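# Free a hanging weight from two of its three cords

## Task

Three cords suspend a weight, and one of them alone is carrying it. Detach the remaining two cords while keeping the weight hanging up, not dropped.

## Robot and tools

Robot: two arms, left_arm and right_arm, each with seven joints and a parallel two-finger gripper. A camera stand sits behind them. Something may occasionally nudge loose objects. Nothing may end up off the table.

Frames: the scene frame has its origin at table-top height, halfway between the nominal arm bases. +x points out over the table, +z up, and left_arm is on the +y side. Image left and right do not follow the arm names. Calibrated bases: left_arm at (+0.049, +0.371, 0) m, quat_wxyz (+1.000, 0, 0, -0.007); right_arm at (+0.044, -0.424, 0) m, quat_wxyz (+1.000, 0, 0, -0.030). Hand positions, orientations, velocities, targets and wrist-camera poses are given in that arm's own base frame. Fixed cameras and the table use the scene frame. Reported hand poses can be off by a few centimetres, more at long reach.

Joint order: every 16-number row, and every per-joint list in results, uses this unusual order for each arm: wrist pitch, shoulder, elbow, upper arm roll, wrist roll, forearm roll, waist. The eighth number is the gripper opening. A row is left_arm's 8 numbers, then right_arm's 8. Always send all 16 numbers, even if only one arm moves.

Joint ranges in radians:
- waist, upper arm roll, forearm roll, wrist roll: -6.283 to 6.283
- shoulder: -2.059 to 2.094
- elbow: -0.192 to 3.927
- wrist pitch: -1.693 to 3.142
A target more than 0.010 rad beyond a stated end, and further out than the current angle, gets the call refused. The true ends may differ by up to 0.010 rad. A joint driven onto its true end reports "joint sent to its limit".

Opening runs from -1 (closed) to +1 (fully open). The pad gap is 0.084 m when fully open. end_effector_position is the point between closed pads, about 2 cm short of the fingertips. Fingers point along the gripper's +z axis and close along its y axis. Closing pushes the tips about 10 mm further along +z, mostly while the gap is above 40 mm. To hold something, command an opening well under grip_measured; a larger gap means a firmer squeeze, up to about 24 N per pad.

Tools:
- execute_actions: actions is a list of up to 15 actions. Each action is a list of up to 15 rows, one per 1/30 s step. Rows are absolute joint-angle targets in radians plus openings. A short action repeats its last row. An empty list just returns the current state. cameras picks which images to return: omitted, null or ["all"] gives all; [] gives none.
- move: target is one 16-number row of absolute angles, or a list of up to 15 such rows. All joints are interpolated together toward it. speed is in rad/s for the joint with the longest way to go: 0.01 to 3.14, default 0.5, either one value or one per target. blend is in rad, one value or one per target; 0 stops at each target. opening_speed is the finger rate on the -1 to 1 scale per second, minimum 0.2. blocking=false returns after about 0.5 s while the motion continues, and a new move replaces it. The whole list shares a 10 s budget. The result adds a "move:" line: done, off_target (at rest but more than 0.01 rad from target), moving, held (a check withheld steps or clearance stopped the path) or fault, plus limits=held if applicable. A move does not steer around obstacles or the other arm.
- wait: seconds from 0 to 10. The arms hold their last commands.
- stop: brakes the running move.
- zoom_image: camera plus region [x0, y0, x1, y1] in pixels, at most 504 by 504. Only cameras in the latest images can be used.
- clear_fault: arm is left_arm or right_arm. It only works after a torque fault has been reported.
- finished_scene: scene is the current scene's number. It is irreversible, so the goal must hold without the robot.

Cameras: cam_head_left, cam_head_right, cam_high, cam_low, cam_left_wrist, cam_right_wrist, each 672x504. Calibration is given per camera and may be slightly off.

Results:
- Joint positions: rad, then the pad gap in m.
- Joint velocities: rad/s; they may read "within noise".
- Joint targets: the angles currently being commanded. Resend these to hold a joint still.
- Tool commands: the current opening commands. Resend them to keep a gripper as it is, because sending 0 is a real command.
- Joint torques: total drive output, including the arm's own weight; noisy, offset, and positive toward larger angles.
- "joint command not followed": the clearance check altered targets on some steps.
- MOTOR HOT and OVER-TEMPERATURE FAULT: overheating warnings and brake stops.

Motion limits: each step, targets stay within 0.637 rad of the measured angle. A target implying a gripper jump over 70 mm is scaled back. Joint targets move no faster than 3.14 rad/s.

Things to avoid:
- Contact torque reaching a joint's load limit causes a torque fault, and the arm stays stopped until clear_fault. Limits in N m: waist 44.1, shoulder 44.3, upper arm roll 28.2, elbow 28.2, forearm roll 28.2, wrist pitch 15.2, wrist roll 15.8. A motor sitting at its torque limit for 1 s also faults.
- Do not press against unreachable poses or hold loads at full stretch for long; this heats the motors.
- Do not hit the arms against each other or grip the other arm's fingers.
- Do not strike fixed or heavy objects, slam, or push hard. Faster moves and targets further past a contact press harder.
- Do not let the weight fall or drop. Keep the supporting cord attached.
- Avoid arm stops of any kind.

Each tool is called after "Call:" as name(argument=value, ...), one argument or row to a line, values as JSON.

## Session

Call:
execute_actions(
  actions=[],
)

Call:
zoom_image(
  camera="cam_head_left",
  region=[250, 0, 450, 250],
)

Call:
zoom_image(
  camera="cam_head_right",
  region=[250, 0, 450, 250],
)

Call:
zoom_image(
  camera="cam_low",
  region=[310, 220, 400, 300],
)

Scene clock: 0.00 s.
left_arm: end_effector_position=(+0.4526, -0.0145, +0.2609) grip_measured=+1.00 end_effector_quat_wxyz=(+0.029, +0.857, -0.423, +0.293) | right_arm: end_effector_position=(+0.2574, +0.3157, +0.2823) grip_measured=+1.00 end_effector_quat_wxyz=(-0.109, +0.855, +0.501, +0.081)
Joint names: [wrist pitch, shoulder, elbow, upper arm roll, wrist roll, forearm roll, waist]
Joint positions: left_arm=[0.552 -0.412 0.625 0.332 1.262 -0.389 -0.279 0.084] | right_arm=[0.997 -0.417 0.798 -0.098 -0.302 0.144 0.918 0.084]
Joint velocities: within noise
Joint torques (N m): no reading
Joint targets: left_arm=[0.552 -0.412 0.625 0.332 1.262 -0.389 -0.279] | right_arm=[0.997 -0.417 0.798 -0.098 -0.302 0.144 0.918]
Tool commands: left_gripper/opening=+1.0 right_gripper/opening=+1.0
camera_calibration:
cam_left_wrist: T_world_to_cam=[[-0.742667, -0.640012, -0.197053, 0.408506], [-0.477085, 0.712166, -0.514986, 0.428017], [0.469932, -0.288452, -0.834242, 0.133737], [0, 0, 0, 1]] pos_world=[0.444737, -0.00479357, 0.412489]
cam_right_wrist: T_world_to_cam=[[0.869117, -0.487067, -0.0860338, -0.0160798], [-0.49128, -0.829967, -0.264195, 0.526153], [0.0572754, 0.271883, -0.960624, 0.304649], [0, 0, 0, 1]] pos_world=[0.255015, 0.346029, 0.430277]

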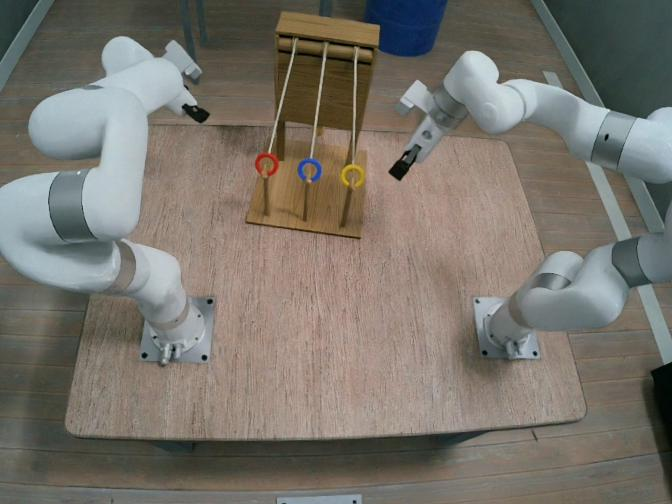

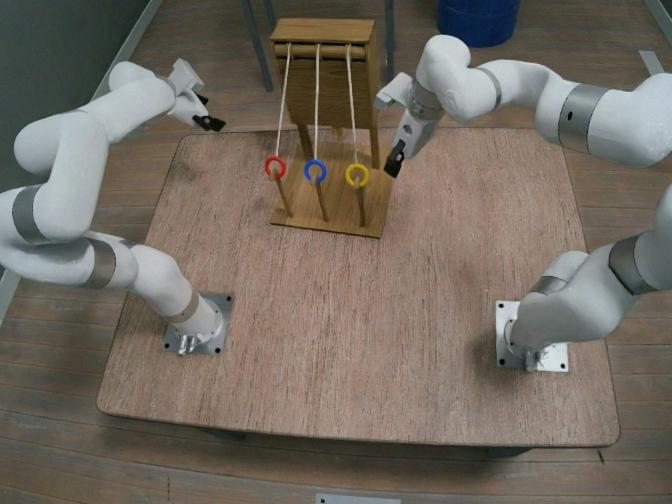

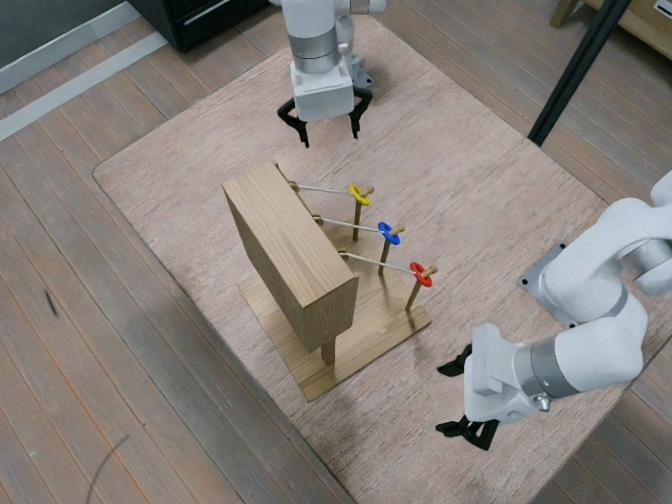

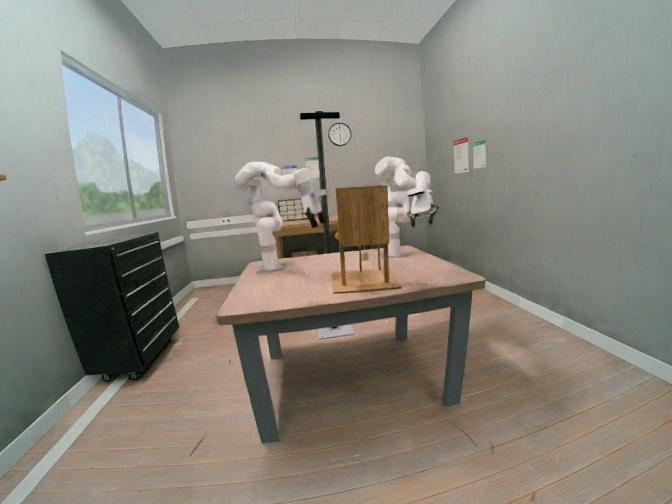

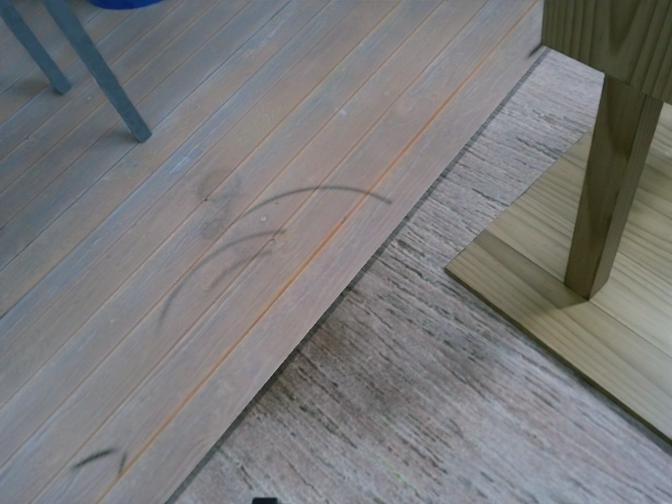

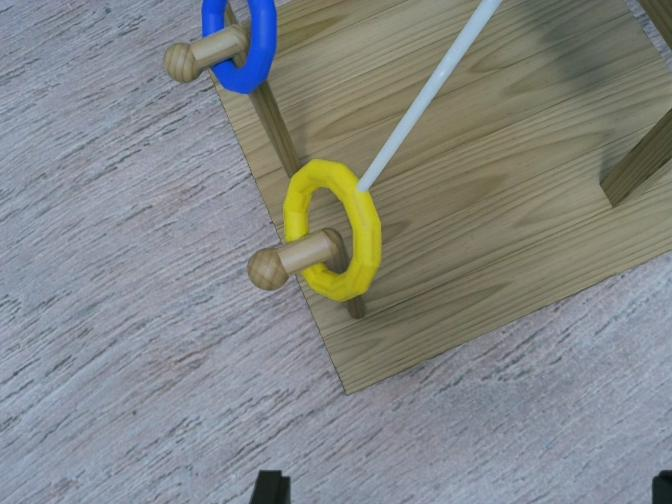

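Scaled by 2.016 from the camera's 672x504 image, which has a finer 960x720 frame.

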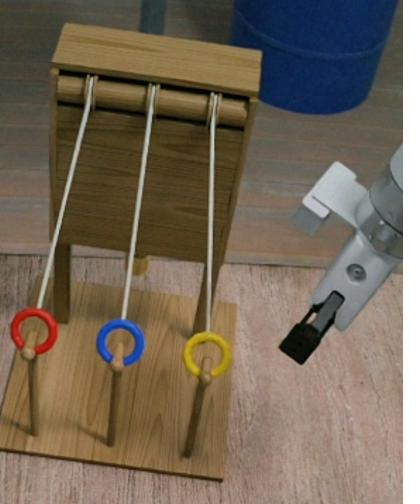

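Scaled by 2.016 from the camera's 672x504 image, which has a finer 960x720 frame.

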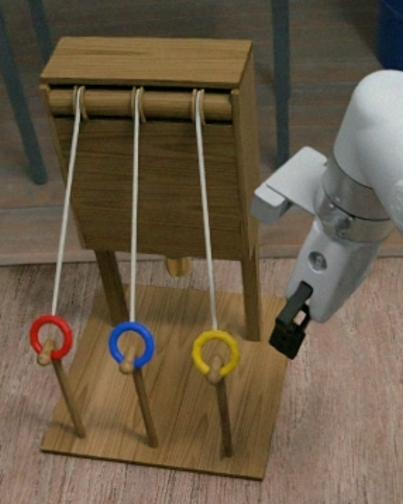

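Scaled by 5.600 from the camera's 672x504 image, which has a finer 960x720 frame.

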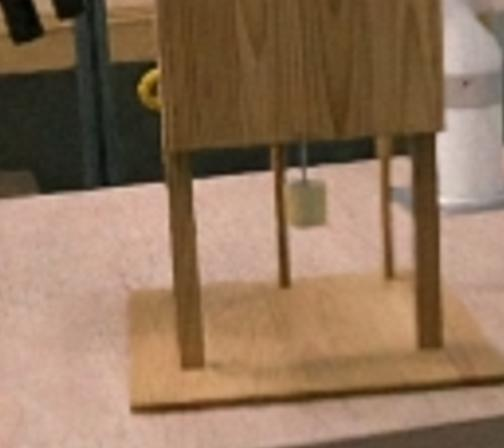

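Call:
move(
  target=[
    [0.7,-1.1,0.3,0.12,-0.8,0.5,-0.45,0.8,1.17,-0.30,0.90,0,2.02,-0.95,1.30,0.8],
    [0.702,-1.25,0.15,0,-1.389,0.966,-0.78,0.8,1.17,-0.17,0.915,0,2.02,-0.97,1.38,0.8],
    [0.702,-1.014,0.144,0,-1.389,0.966,-0.885,0.8,1.1695,-0.051,0.928,0,2.021,-0.981,1.448,0.8],
  ],
  speed=[1.5, 0.8, 0.4],
  blend=[0.15, 0.06, 0],
  cameras=["cam_head_left", "cam_head_right", "cam_high", "cam_left_wrist", "cam_right_wrist"],
)

Scene clock: 11.67 s.
left_arm: end_effector_position=(+0.2697, -0.1939, +0.2489) grip_measured=+0.80 end_effector_quat_wxyz=(+0.025, +0.905, -0.054, +0.422) | right_arm: end_effector_position=(+0.2206, +0.4181, +0.2486) grip_measured=+0.80 end_effector_quat_wxyz=(+0.015, +0.906, -0.033, +0.422)
Joint names: [wrist pitch, shoulder, elbow, upper arm roll, wrist roll, forearm roll, waist]
Joint positions: left_arm=[0.702 -1.014 0.144 0 -1.389 0.966 -0.885 0.077] | right_arm=[1.17 -0.051 0.928 0 2.021 -0.981 1.448 0.077]
Joint torques (N m): left_arm=[0.29 4.81 12.48 -4.54 -1.11 3.67 -4.96] | right_arm=[-1.97 -15.68 14.98 0.28 1.34 -2.46 5.69]
Joint targets: left_arm=[0.702 -1.014 0.144 0.000 -1.389 0.966 -0.885] | right_arm=[1.169 -0.051 0.928 0.000 2.021 -0.981 1.448]
move: done
camera_calibration:
cam_left_wrist: T_world_to_cam=[[-0.119109, -0.99288, 0.00174068, -0.130651], [-0.648283, 0.0764423, -0.757553, 0.445667], [0.752026, -0.0913601, -0.652772, 0.0749773], [0, 0, 0, 1]] pos_world=[0.216971, -0.156939, 0.386786]
cam_right_wrist: T_world_to_cam=[[-0.0941776, -0.995528, 0.00744044, 0.46474], [-0.627003, 0.0535063, -0.777177, 0.372198], [0.773303, -0.0778578, -0.629238, 0.152446], [0, 0, 0, 1]] pos_world=[0.15925, 0.454615, 0.38173]
Images, in order (width x height): cam_head_left 672x504, cam_head_right 672x504, cam_high 672x504, cam_left_wrist 672x504, cam_right_wrist 672x504.

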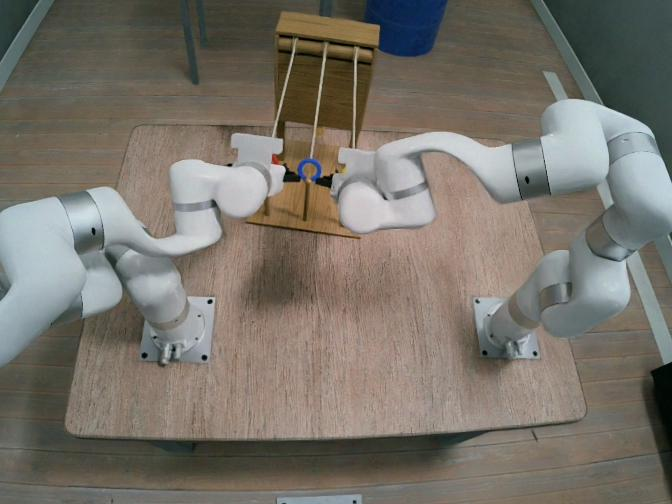

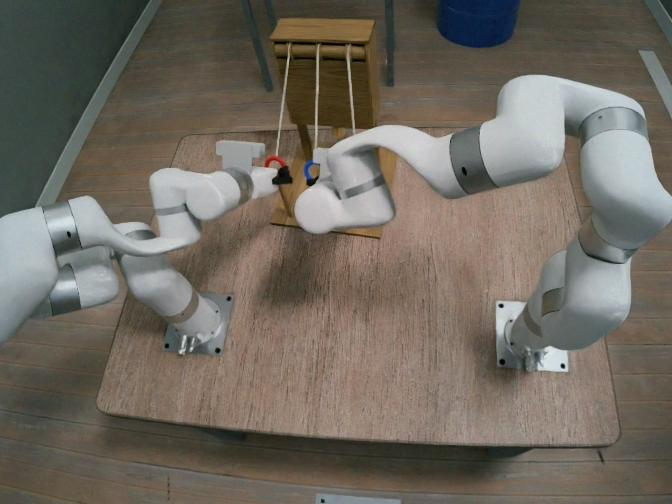

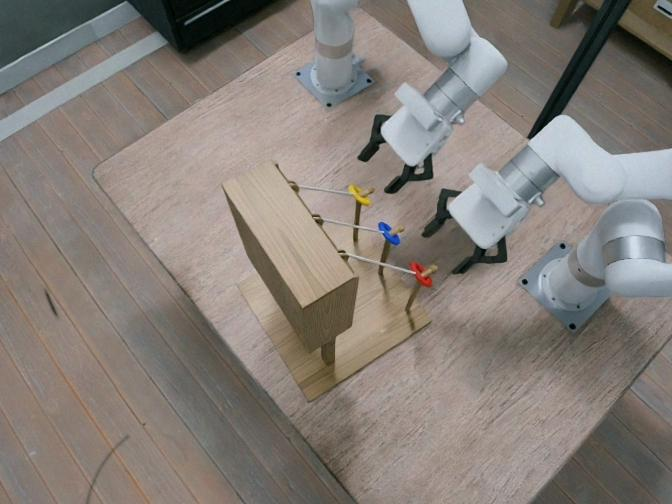

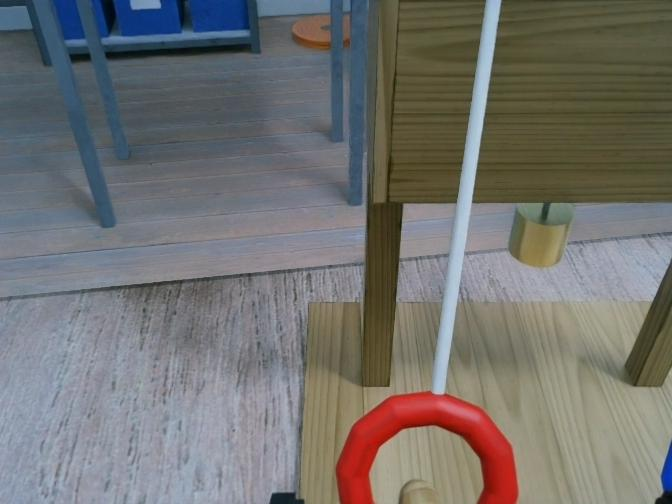

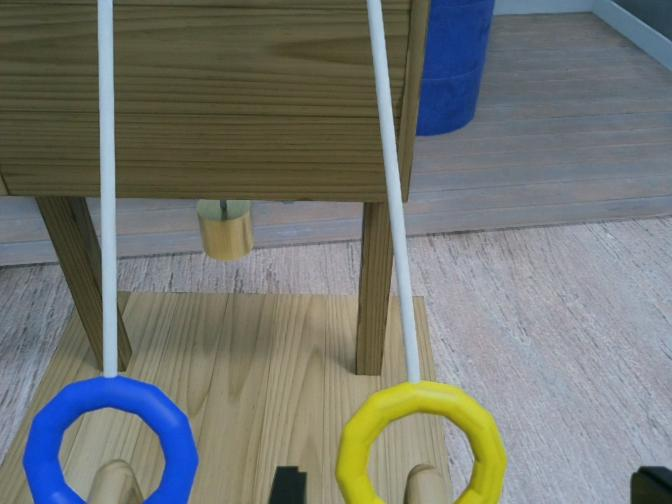

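Call:
move(
  target=[
    [0.380,-0.669,0.222,0,-1.682,1.364,-0.613,0.8,1.017,0.034,0.898,0,2.069,-1.086,1.311,0.8],
    [0.380,-0.669,0.222,0,-1.682,1.364,-0.613,-0.6,1.017,0.034,0.898,0,2.069,-1.086,1.311,-0.6],
    [0.4035,-0.701,0.184,0,-1.710,1.3695,-0.645,-0.6,1.022,0.0385,0.893,0,2.085,-1.085,1.3255,-0.6],
  ],
  speed=[0.35, 0.2, 0.06],
  blend=[0, 0, 0],
  opening_speed=0.9,
  cameras=["cam_low", "cam_high", "cam_left_wrist", "cam_right_wrist", "cam_head_left"],
)

Call:
zoom_image(
  camera="cam_low",
  region=[310, 220, 400, 300],
)

Scene clock: 17.87 s.
left_arm: end_effector_position=(+0.3077, -0.1961, +0.1980) grip_measured=+0.21 end_effector_quat_wxyz=(+0.025, +0.905, -0.054, +0.422) | right_arm: end_effector_position=(+0.2635, +0.4156, +0.2010) grip_measured=+0.21 end_effector_quat_wxyz=(+0.015, +0.906, -0.033, +0.422)
Joint names: [wrist pitch, shoulder, elbow, upper arm roll, wrist roll, forearm roll, waist]
Joint positions: left_arm=[0.403 -0.701 0.184 0 -1.71 1.369 -0.645 0.053] | right_arm=[1.022 0.038 0.893 0 2.085 -1.085 1.325 0.053]
Joint torques (N m): left_arm=[1.01 -6.14 7.48 1.59 -1.26 2.84 -5.28] | right_arm=[0.7 -14.4 8.49 -0.25 1.42 2.15 7.38]
Joint targets: left_arm=[0.404 -0.701 0.184 0.000 -1.710 1.369 -0.645] | right_arm=[1.022 0.039 0.893 0.000 2.085 -1.085 1.325]
move: done
camera_calibration:
cam_left_wrist: T_world_to_cam=[[-0.119007, -0.992892, 0.00147307, -0.128148], [-0.648821, 0.0766436, -0.757071, 0.431984], [0.751577, -0.0910524, -0.653331, 0.0132479], [0, 0, 0, 1]] pos_world=[0.255073, -0.15914, 0.335887]
cam_right_wrist: T_world_to_cam=[[-0.0941663, -0.99553, 0.00731336, 0.466686], [-0.627108, 0.053609, -0.777085, 0.362259], [0.773219, -0.0777615, -0.629353, 0.0892002], [0, 0, 0, 1]] pos_world=[0.20215, 0.452116, 0.334231]
Images, in order (width x height): cam_head_left 672x504, cam_high 672x504, cam_low 672x504, cam_left_wrist 672x504, cam_right_wrist 672x504.

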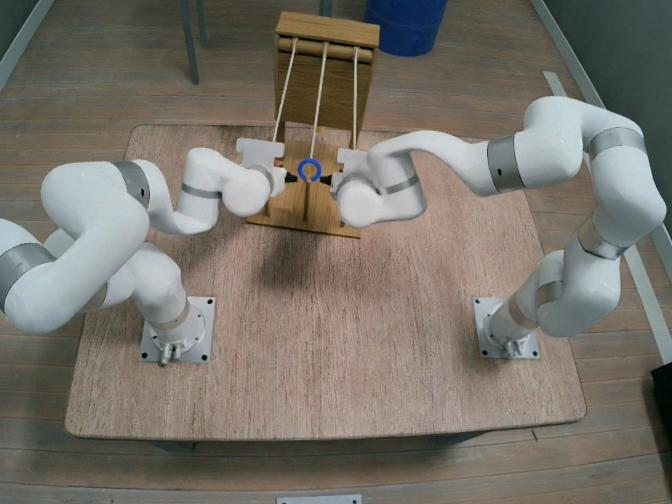

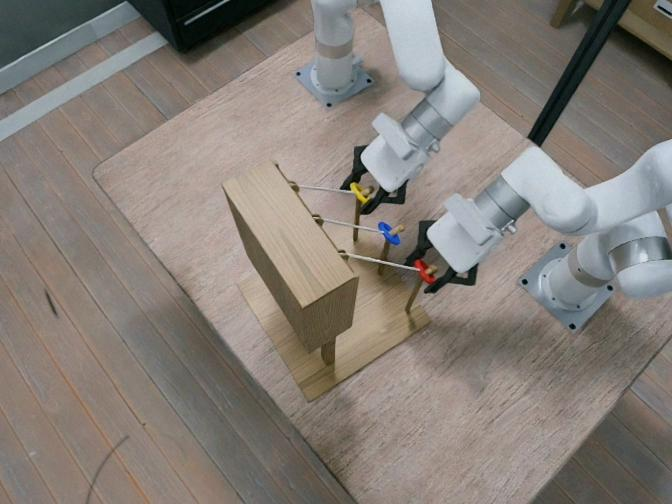

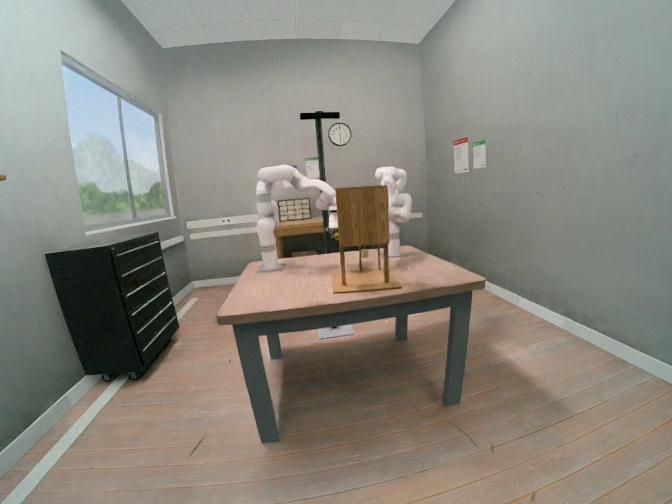

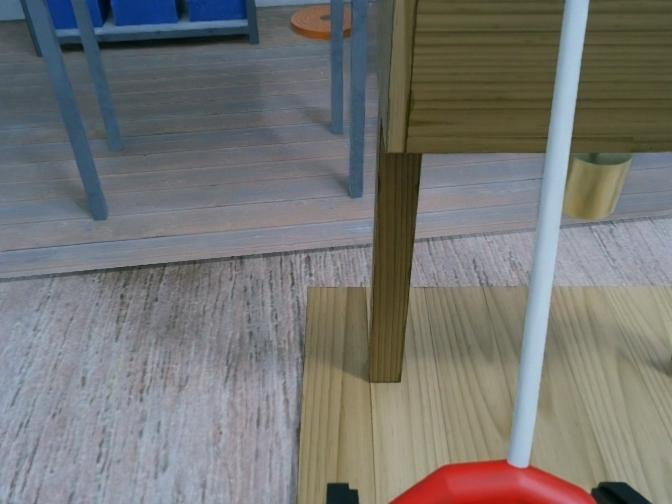

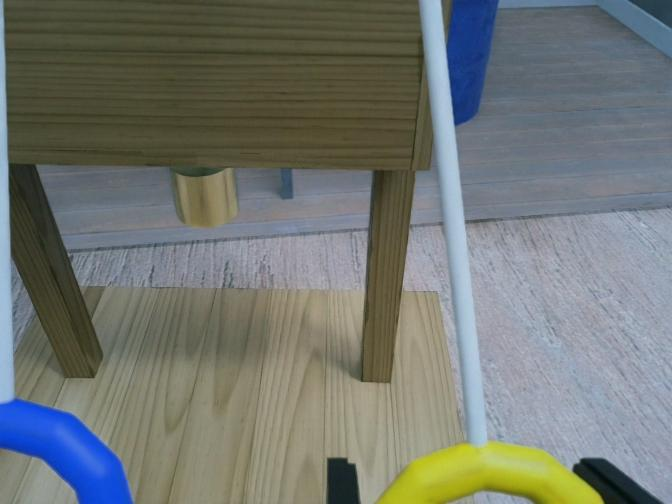

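Scaled by 5.600 from the camera's 672x504 image, which has a finer 960x720 frame.

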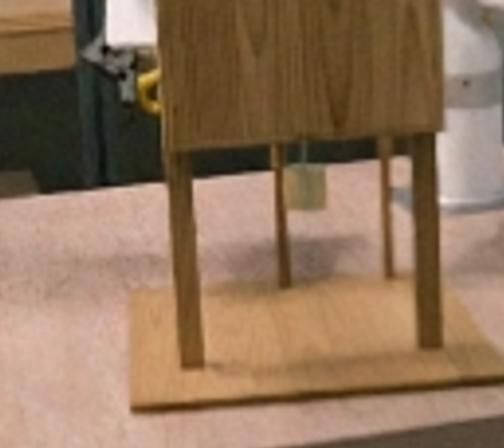

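Call:
move(
  target=[
    [0.380,-0.669,0.222,0,-1.682,1.364,-0.613,-0.6,1.027,0.043,0.888,0,2.101,-1.084,1.340,-0.6],
    [0.380,-0.669,0.222,0,-1.682,1.364,-0.613,0.8,1.027,0.043,0.888,0,2.101,-1.084,1.340,-0.6],
    [0.702,-1.014,0.144,0,-1.389,0.966,-0.885,0.8,1.105,0.031,0.881,0,2.145,-1.028,1.456,-0.6],
    [0.702,-1.25,0.15,0,-1.389,0.966,-0.45,0.8,1.196,-0.087,0.974,0,1.934,-0.962,1.420,-0.6],
    [0.702,-1.25,0.15,0,-1.389,0.966,-0.45,0.8,0.963,0.022,1.006,0,1.872,-1.072,1.155,-0.6],
    [0.702,-1.25,0.15,0,-1.389,0.966,-0.45,0.8,0.803,0.212,1.079,0,1.944,-1.211,1.001,-0.6],
  ],
  speed=[0.06, 0.2, 0.35, 0.4, 0.28, 0.2],
  blend=[0, 0, 0.03, 0.04, 0.04, 0],
  opening_speed=1.4,
  cameras=["cam_low", "cam_high", "cam_left_wrist", "cam_right_wrist", "cam_head_left", "cam_head_right"],
)

Call:
zoom_image(
  camera="cam_low",
  region=[310, 220, 400, 300],
)

Call:
zoom_image(
  camera="cam_high",
  region=[250, 120, 490, 320],
)

Scene clock: 28.50 s.
left_arm: end_effector_position=(+0.3225, -0.0604, +0.3279) grip_measured=+0.80 end_effector_quat_wxyz=(-0.004, +0.847, +0.171, +0.504) | right_arm: end_effector_position=(+0.4084, +0.4152, +0.1970) grip_measured=+0.21 end_effector_quat_wxyz=(+0.015, +0.906, -0.033, +0.422)
Joint names: [wrist pitch, shoulder, elbow, upper arm roll, wrist roll, forearm roll, waist]
Joint positions: left_arm=[0.702 -1.25 0.15 0 -1.389 0.966 -0.45 0.077] | right_arm=[0.803 0.212 1.079 0 1.944 -1.211 1.001 0.053]
Joint torques (N m): left_arm=[-0.09 -1.93 18.13 4.59 0.83 -3.57 5.02] | right_arm=[-0.71 -23.83 15.91 -5.44 1.64 -2.32 -11.8]
Joint targets: left_arm=[0.702 -1.250 0.150 0.000 -1.389 0.966 -0.450] | right_arm=[0.803 0.212 1.079 0.000 1.944 -1.211 1.001]
move: done
camera_calibration:
cam_left_wrist: T_world_to_cam=[[0.29188, -0.941634, 0.167723, -0.175844], [-0.444326, -0.288782, -0.848044, 0.471334], [0.846983, 0.173004, -0.502682, 0.0350718], [0, 0, 0, 1]] pos_world=[0.231046, -0.0355354, 0.446835]
cam_right_wrist: T_world_to_cam=[[-0.0941724, -0.995529, 0.0072666, 0.47997], [-0.626719, 0.0536103, -0.777399, 0.449943], [0.773534, -0.0777636, -0.628966, -0.0255493], [0, 0, 0, 1]] pos_world=[0.346951, 0.451716, 0.330228]

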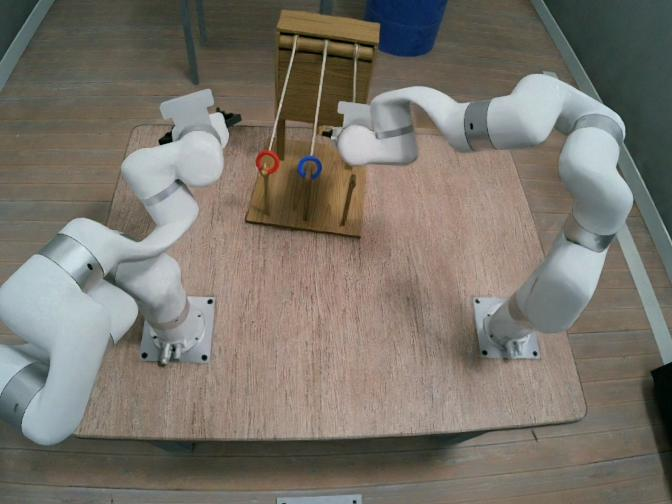

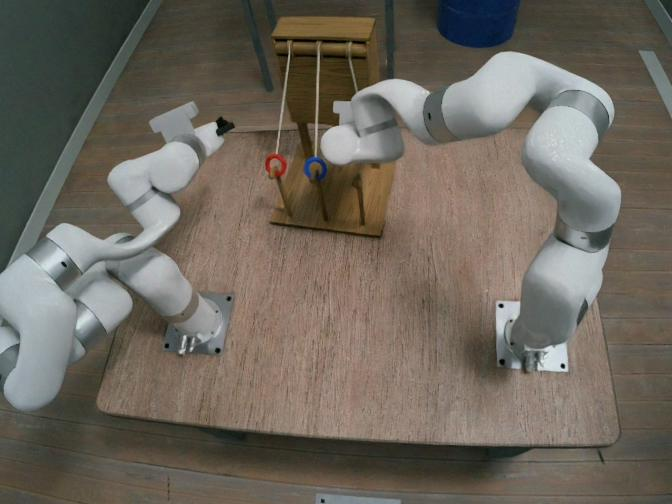

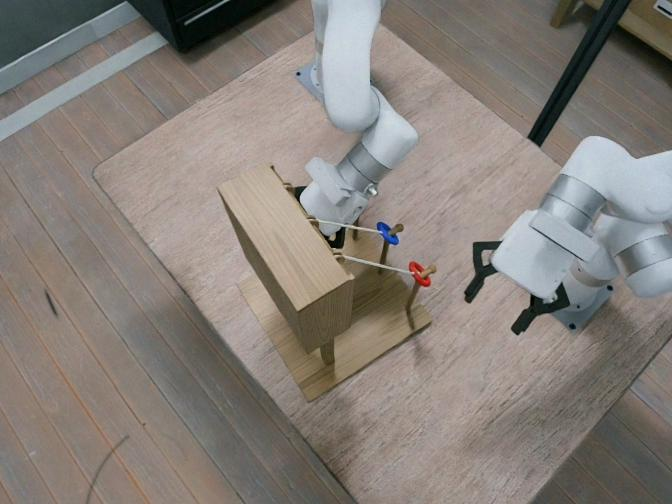

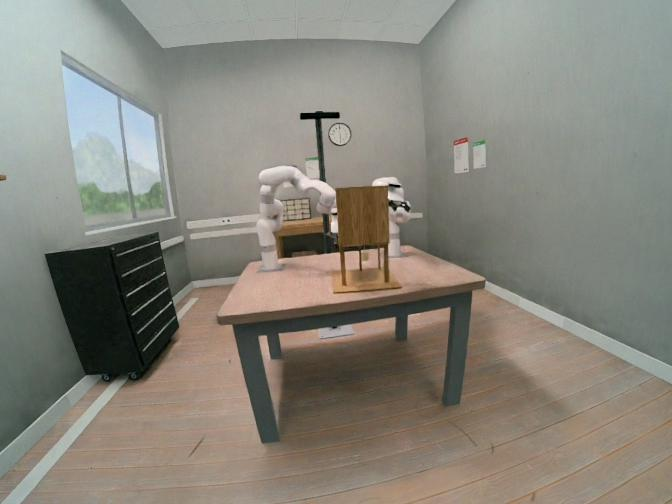

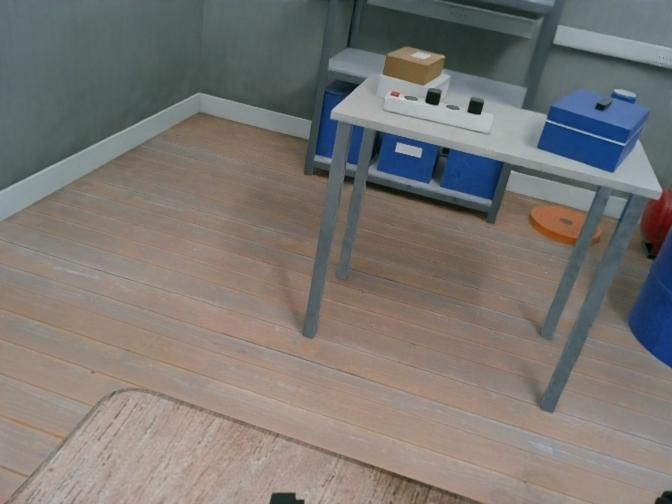

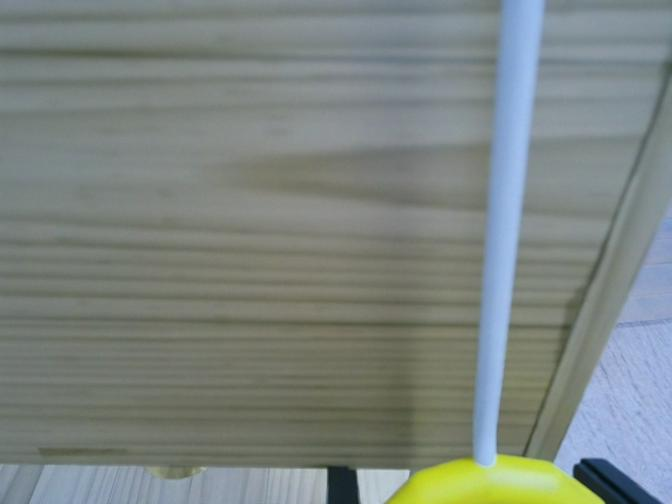

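Scaled by 5.600 from the camera's 672x504 image, which has a finer 960x720 frame.

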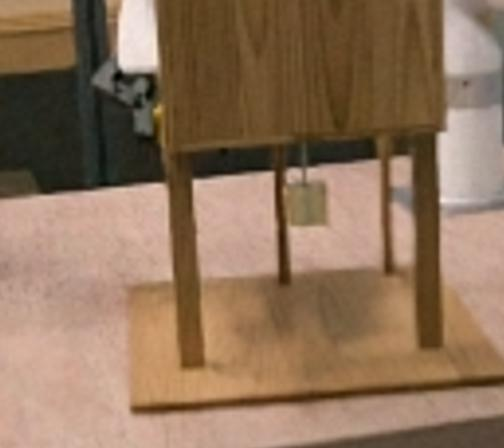

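Scaled by 2.100 from the camera's 672x504 image, which has a finer 960x720 frame.

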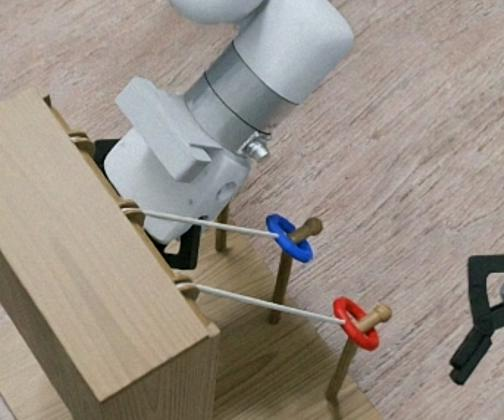

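Call:
execute_actions(
  actions=[],
  cameras=["cam_low", "cam_high", "cam_head_right"],
)

Call:
zoom_image(
  camera="cam_low",
  region=[310, 220, 400, 300],
)

Call:
zoom_image(
  camera="cam_high",
  region=[200, 140, 460, 410],
)

Call:
zoom_image(
  camera="cam_head_right",
  region=[250, 0, 450, 250],
)

Scene clock: 31.10 s.
left_arm: end_effector_position=(+0.3225, -0.0604, +0.3279) grip_measured=+0.80 end_effector_quat_wxyz=(-0.004, +0.847, +0.171, +0.504) | right_arm: end_effector_position=(+0.4084, +0.4152, +0.1970) grip_measured=+0.21 end_effector_quat_wxyz=(+0.015, +0.906, -0.033, +0.422)
Joint names: [wrist pitch, shoulder, elbow, upper arm roll, wrist roll, forearm roll, waist]
Joint positions: left_arm=[0.702 -1.25 0.15 0 -1.389 0.966 -0.45 0.077] | right_arm=[0.803 0.212 1.079 0 1.944 -1.211 1.001 0.053]
Joint velocities: within noise
Joint torques (N m): left_arm=[-0.93 -2 18.22 4.61 0.42 -3.38 4.92] | right_arm=[2.22 -40.65 14.47 -4.91 1.41 -1.88 -9.16]
Joint targets: left_arm=[0.702 -1.250 0.150 0.000 -1.389 0.966 -0.450] | right_arm=[0.803 0.212 1.079 0.000 1.944 -1.211 1.001]
Tool commands: left_gripper/opening=+0.8 right_gripper/opening=-0.6
Images, in order (width x height): cam_head_right 672x504, cam_high 672x504, cam_low 672x504.

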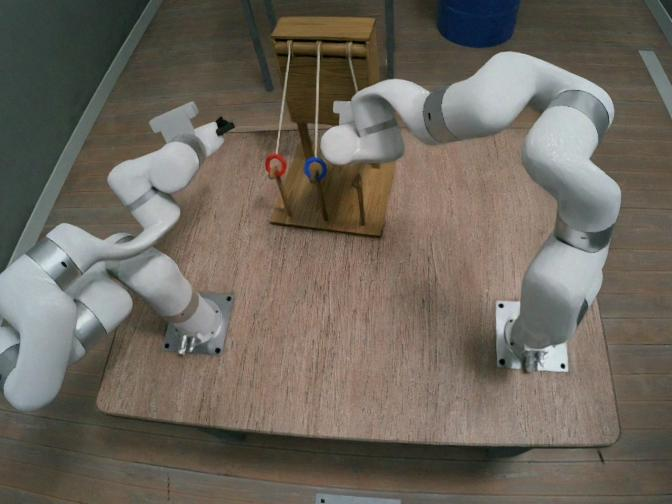

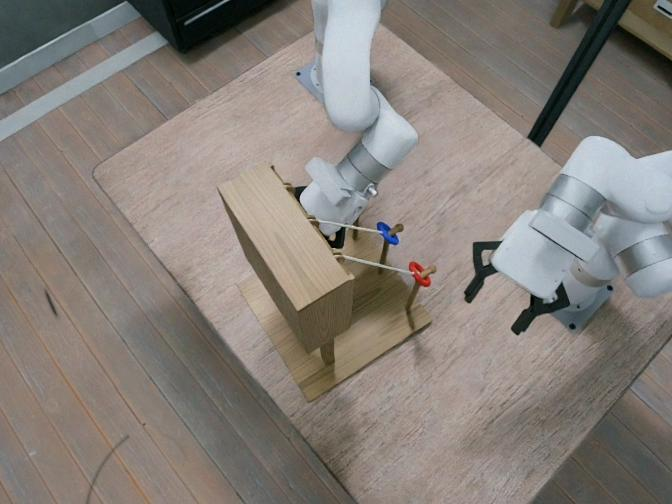

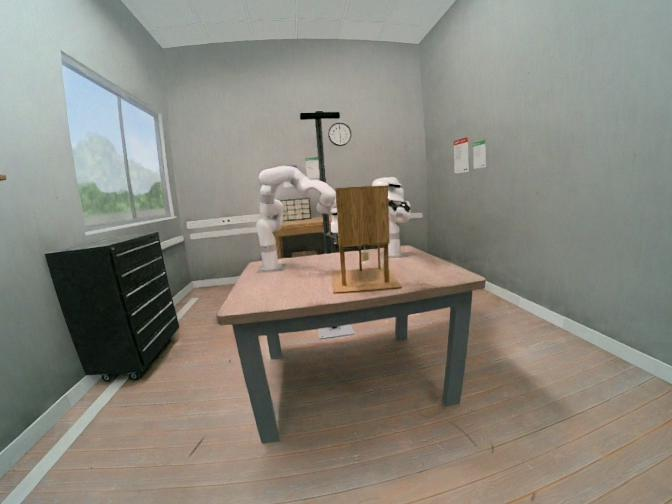

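Scaled by 5.600 from the camera's 672x504 image, which has a finer 960x720 frame.

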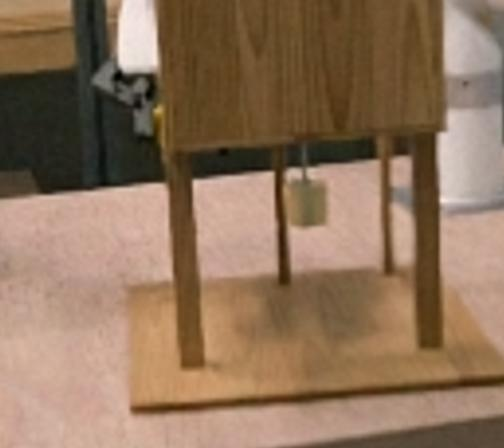

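Scaled by 1.867 from the camera's 672x504 image, which has a finer 960x720 frame.

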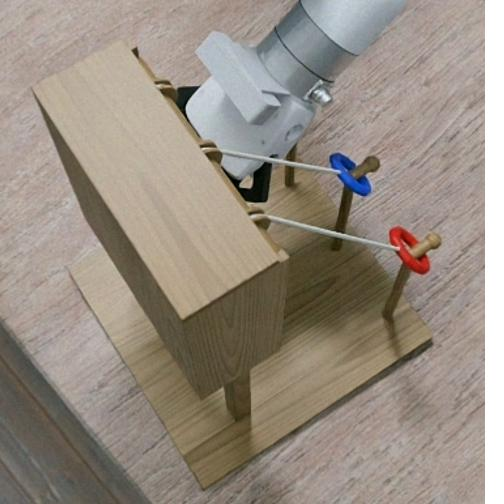

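Scaled by 2.016 from the camera's 672x504 image, which has a finer 960x720 frame.

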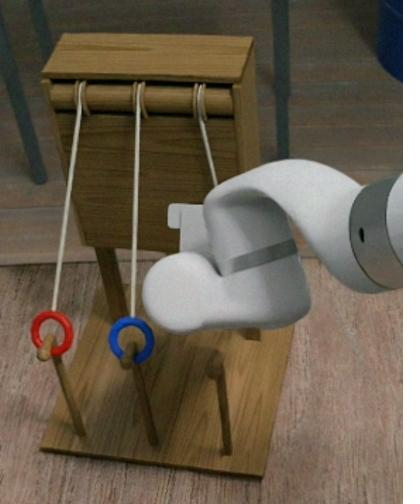

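Call:
move(
  target=[0.702,-1.25,0.15,0,-1.389,0.966,-0.45,0.8,0.812,0.205,1.064,0,1.958,-1.210,1.017,-0.6],
  speed=0.025,
  cameras=["cam_low", "cam_high", "cam_right_wrist"],
)

Call:
zoom_image(
  camera="cam_low",
  region=[310, 220, 400, 300],
)

Call:
zoom_image(
  camera="cam_high",
  region=[200, 140, 460, 410],
)

Scene clock: 33.83 s.
left_arm: end_effector_position=(+0.3225, -0.0604, +0.3279) grip_measured=+0.80 end_effector_quat_wxyz=(-0.004, +0.847, +0.171, +0.504) | right_arm: end_effector_position=(+0.4002, +0.4154, +0.1944) grip_measured=+0.21 end_effector_quat_wxyz=(+0.016, +0.906, -0.033, +0.422)
Joint names: [wrist pitch, shoulder, elbow, upper arm roll, wrist roll, forearm roll, waist]
Joint positions: left_arm=[0.702 -1.25 0.15 0 -1.389 0.966 -0.45 0.077] | right_arm=[0.812 0.205 1.064 0 1.958 -1.21 1.017 0.053]
Joint torques (N m): left_arm=[-1.55 -2.05 18.26 4.75 -0.11 -3.36 4.91] | right_arm=[0.84 -34.35 8.08 -1.39 1.28 1.98 5.9]
Joint targets: left_arm=[0.702 -1.250 0.150 0.000 -1.389 0.966 -0.450] | right_arm=[0.812 0.205 1.064 0.000 1.958 -1.210 1.017]
move: done
camera_calibration:
cam_right_wrist: T_world_to_cam=[[-0.0944046, -0.995497, 0.00861912, 0.479254], [-0.627574, 0.0527886, -0.776765, 0.443268], [0.772812, -0.0787393, -0.629731, -0.0200849], [0, 0, 0, 1]] pos_world=[0.338949, 0.452115, 0.327536]
Images, in order (width x height): cam_high 672x504, cam_low 672x504, cam_right_wrist 672x504.

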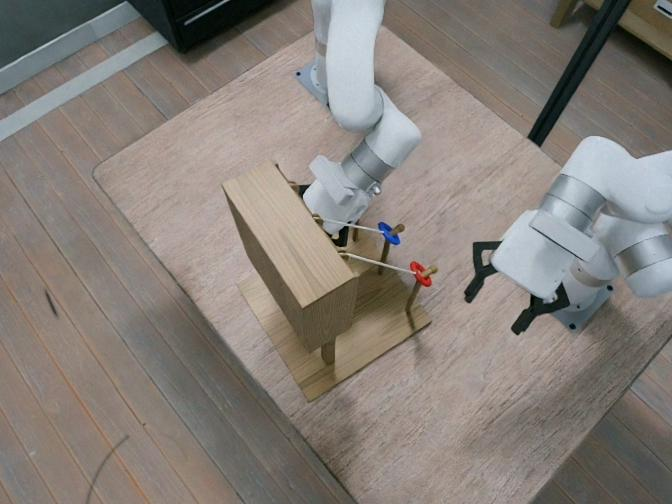

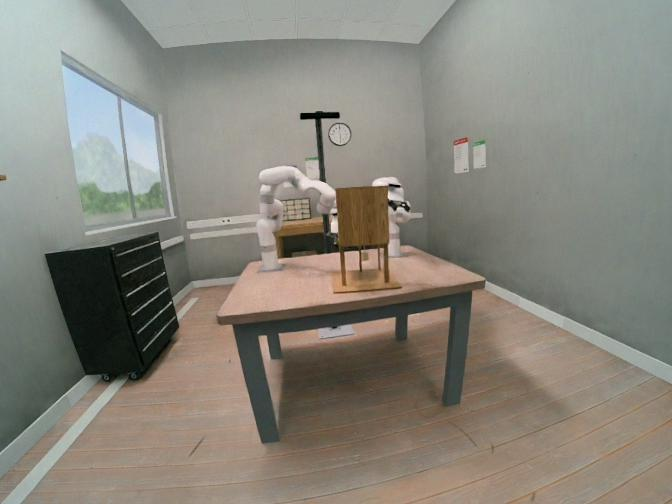

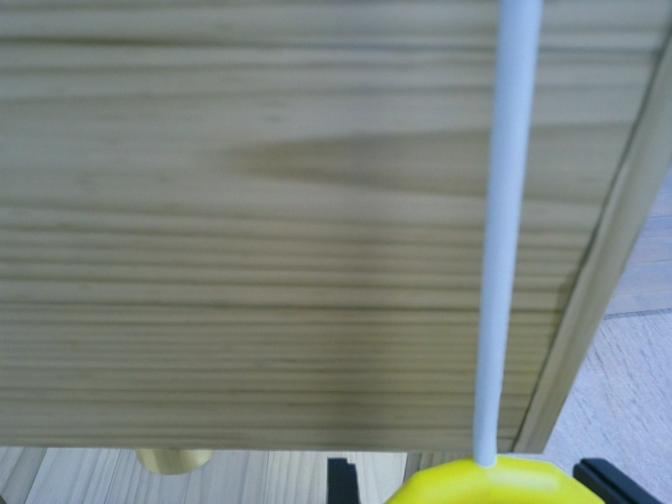

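Scaled by 5.600 from the camera's 672x504 image, which has a finer 960x720 frame.

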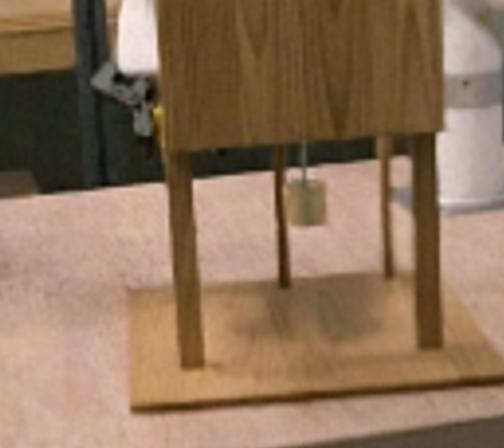

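Scaled by 1.867 from the camera's 672x504 image, which has a finer 960x720 frame.

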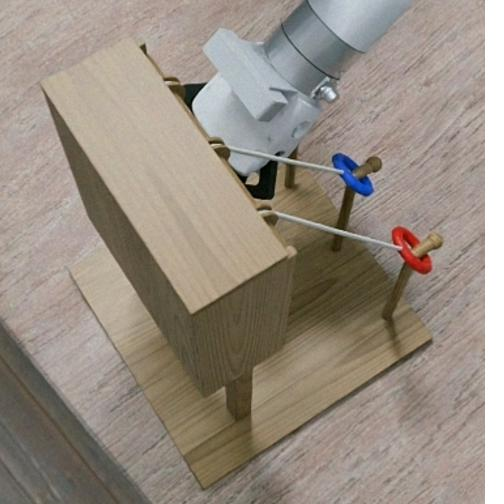

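Call:
move(
  target=[
    [0.702,-1.25,0.15,0,-1.389,0.966,-0.45,0.8,0.812,0.205,1.064,0,1.958,-1.210,1.017,0.42],
    [0.702,-1.25,0.15,0,-1.389,0.966,-0.45,0.8,0.911,0.066,1.010,0,1.898,-1.121,1.104,0.42],
    [0.702,-1.25,0.15,0,-1.389,0.966,-0.45,0.8,0.952,0.005,0.985,0,1.872,-1.084,1.139,0.42],
    [0.702,-1.25,0.15,0,-1.389,0.966,-0.45,0.8,1.196,-0.087,0.974,0,1.934,-0.962,1.420,0.42],
  ],
  speed=[0.2, 0.14, 0.2, 0.4],
  blend=[0, 0.02, 0.03, 0],
  opening_speed=0.9,
  cameras=["cam_low", "cam_high", "cam_right_wrist", "cam_head_left", "cam_head_right"],
)

Call:
zoom_image(
  camera="cam_low",
  region=[310, 220, 400, 300],
)

Scene clock: 39.93 s.
left_arm: end_effector_position=(+0.3225, -0.0604, +0.3279) grip_measured=+0.80 end_effector_quat_wxyz=(-0.004, +0.847, +0.171, +0.504) | right_arm: end_effector_position=(+0.2345, +0.4177, +0.2816) grip_measured=+0.41 end_effector_quat_wxyz=(+0.015, +0.906, -0.033, +0.422)
Joint names: [wrist pitch, shoulder, elbow, upper arm roll, wrist roll, forearm roll, waist]
Joint positions: left_arm=[0.702 -1.25 0.15 0 -1.389 0.966 -0.45 0.077] | right_arm=[1.196 -0.087 0.974 0 1.934 -0.962 1.42 0.061]
Joint torques (N m): left_arm=[-2.92 -2.16 18.19 4.69 -1 -3.15 4.87] | right_arm=[0.94 -31.72 11.35 -2.23 1.34 1.05 5.96]
Joint targets: left_arm=[0.702 -1.250 0.150 0.000 -1.389 0.966 -0.450] | right_arm=[1.196 -0.087 0.974 0.000 1.934 -0.962 1.420]
move: done
camera_calibration:
cam_right_wrist: T_world_to_cam=[[-0.0947737, -0.995475, 0.00693199, 0.465609], [-0.627259, 0.0543079, -0.776915, 0.4063], [0.773022, -0.0779792, -0.629568, 0.162652], [0, 0, 0, 1]] pos_world=[0.173249, 0.45412, 0.414833]
Images, in order (width x height): cam_head_left 672x504, cam_head_right 672x504, cam_high 672x504, cam_low 672x504, cam_right_wrist 672x504.

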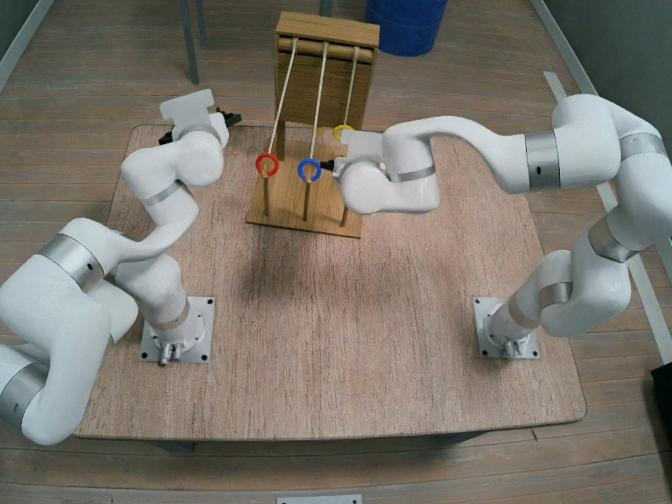

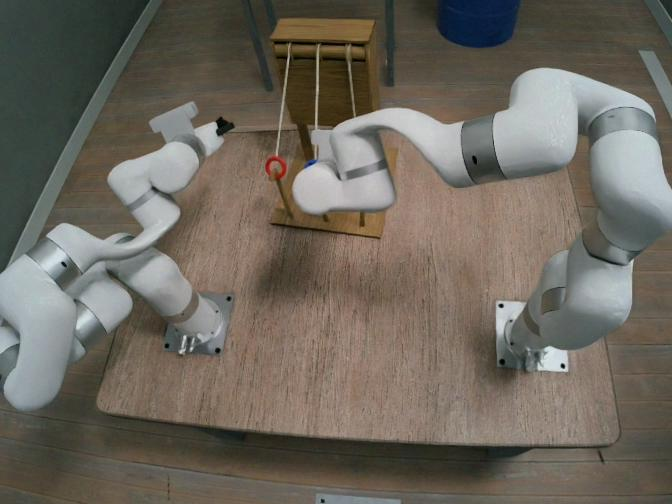

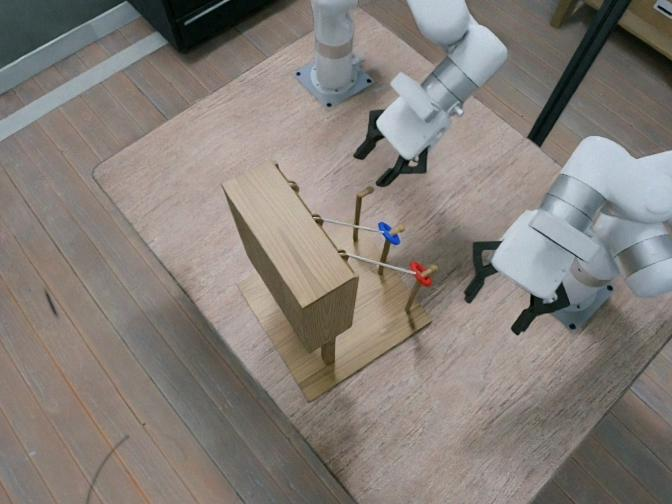

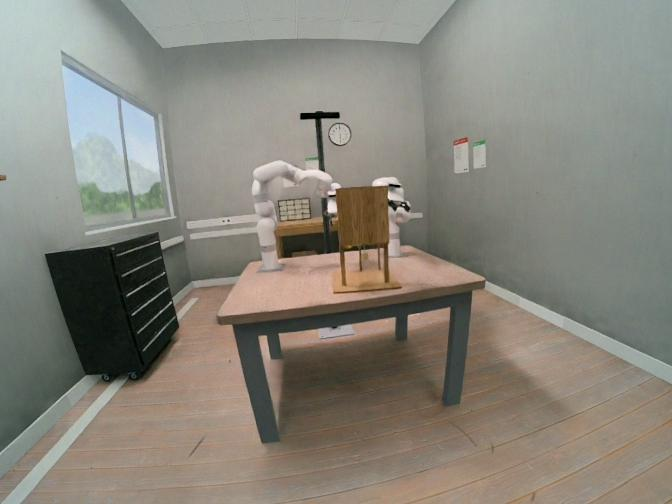

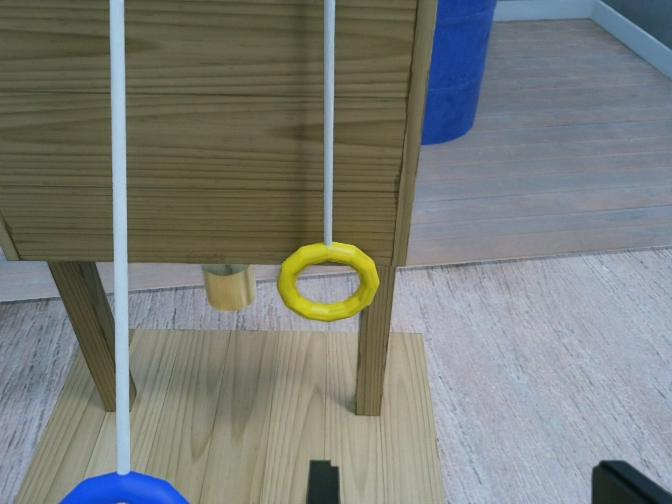

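Scaled by 5.600 from the camera's 672x504 image, which has a finer 960x720 frame.

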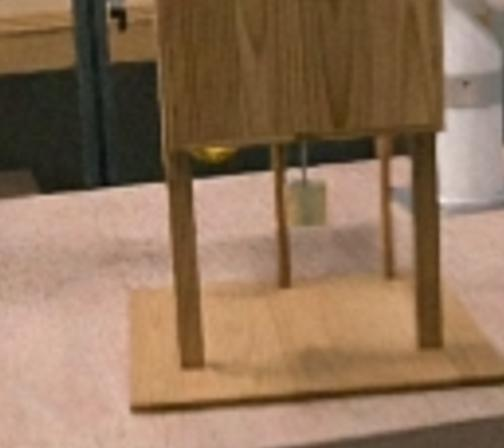

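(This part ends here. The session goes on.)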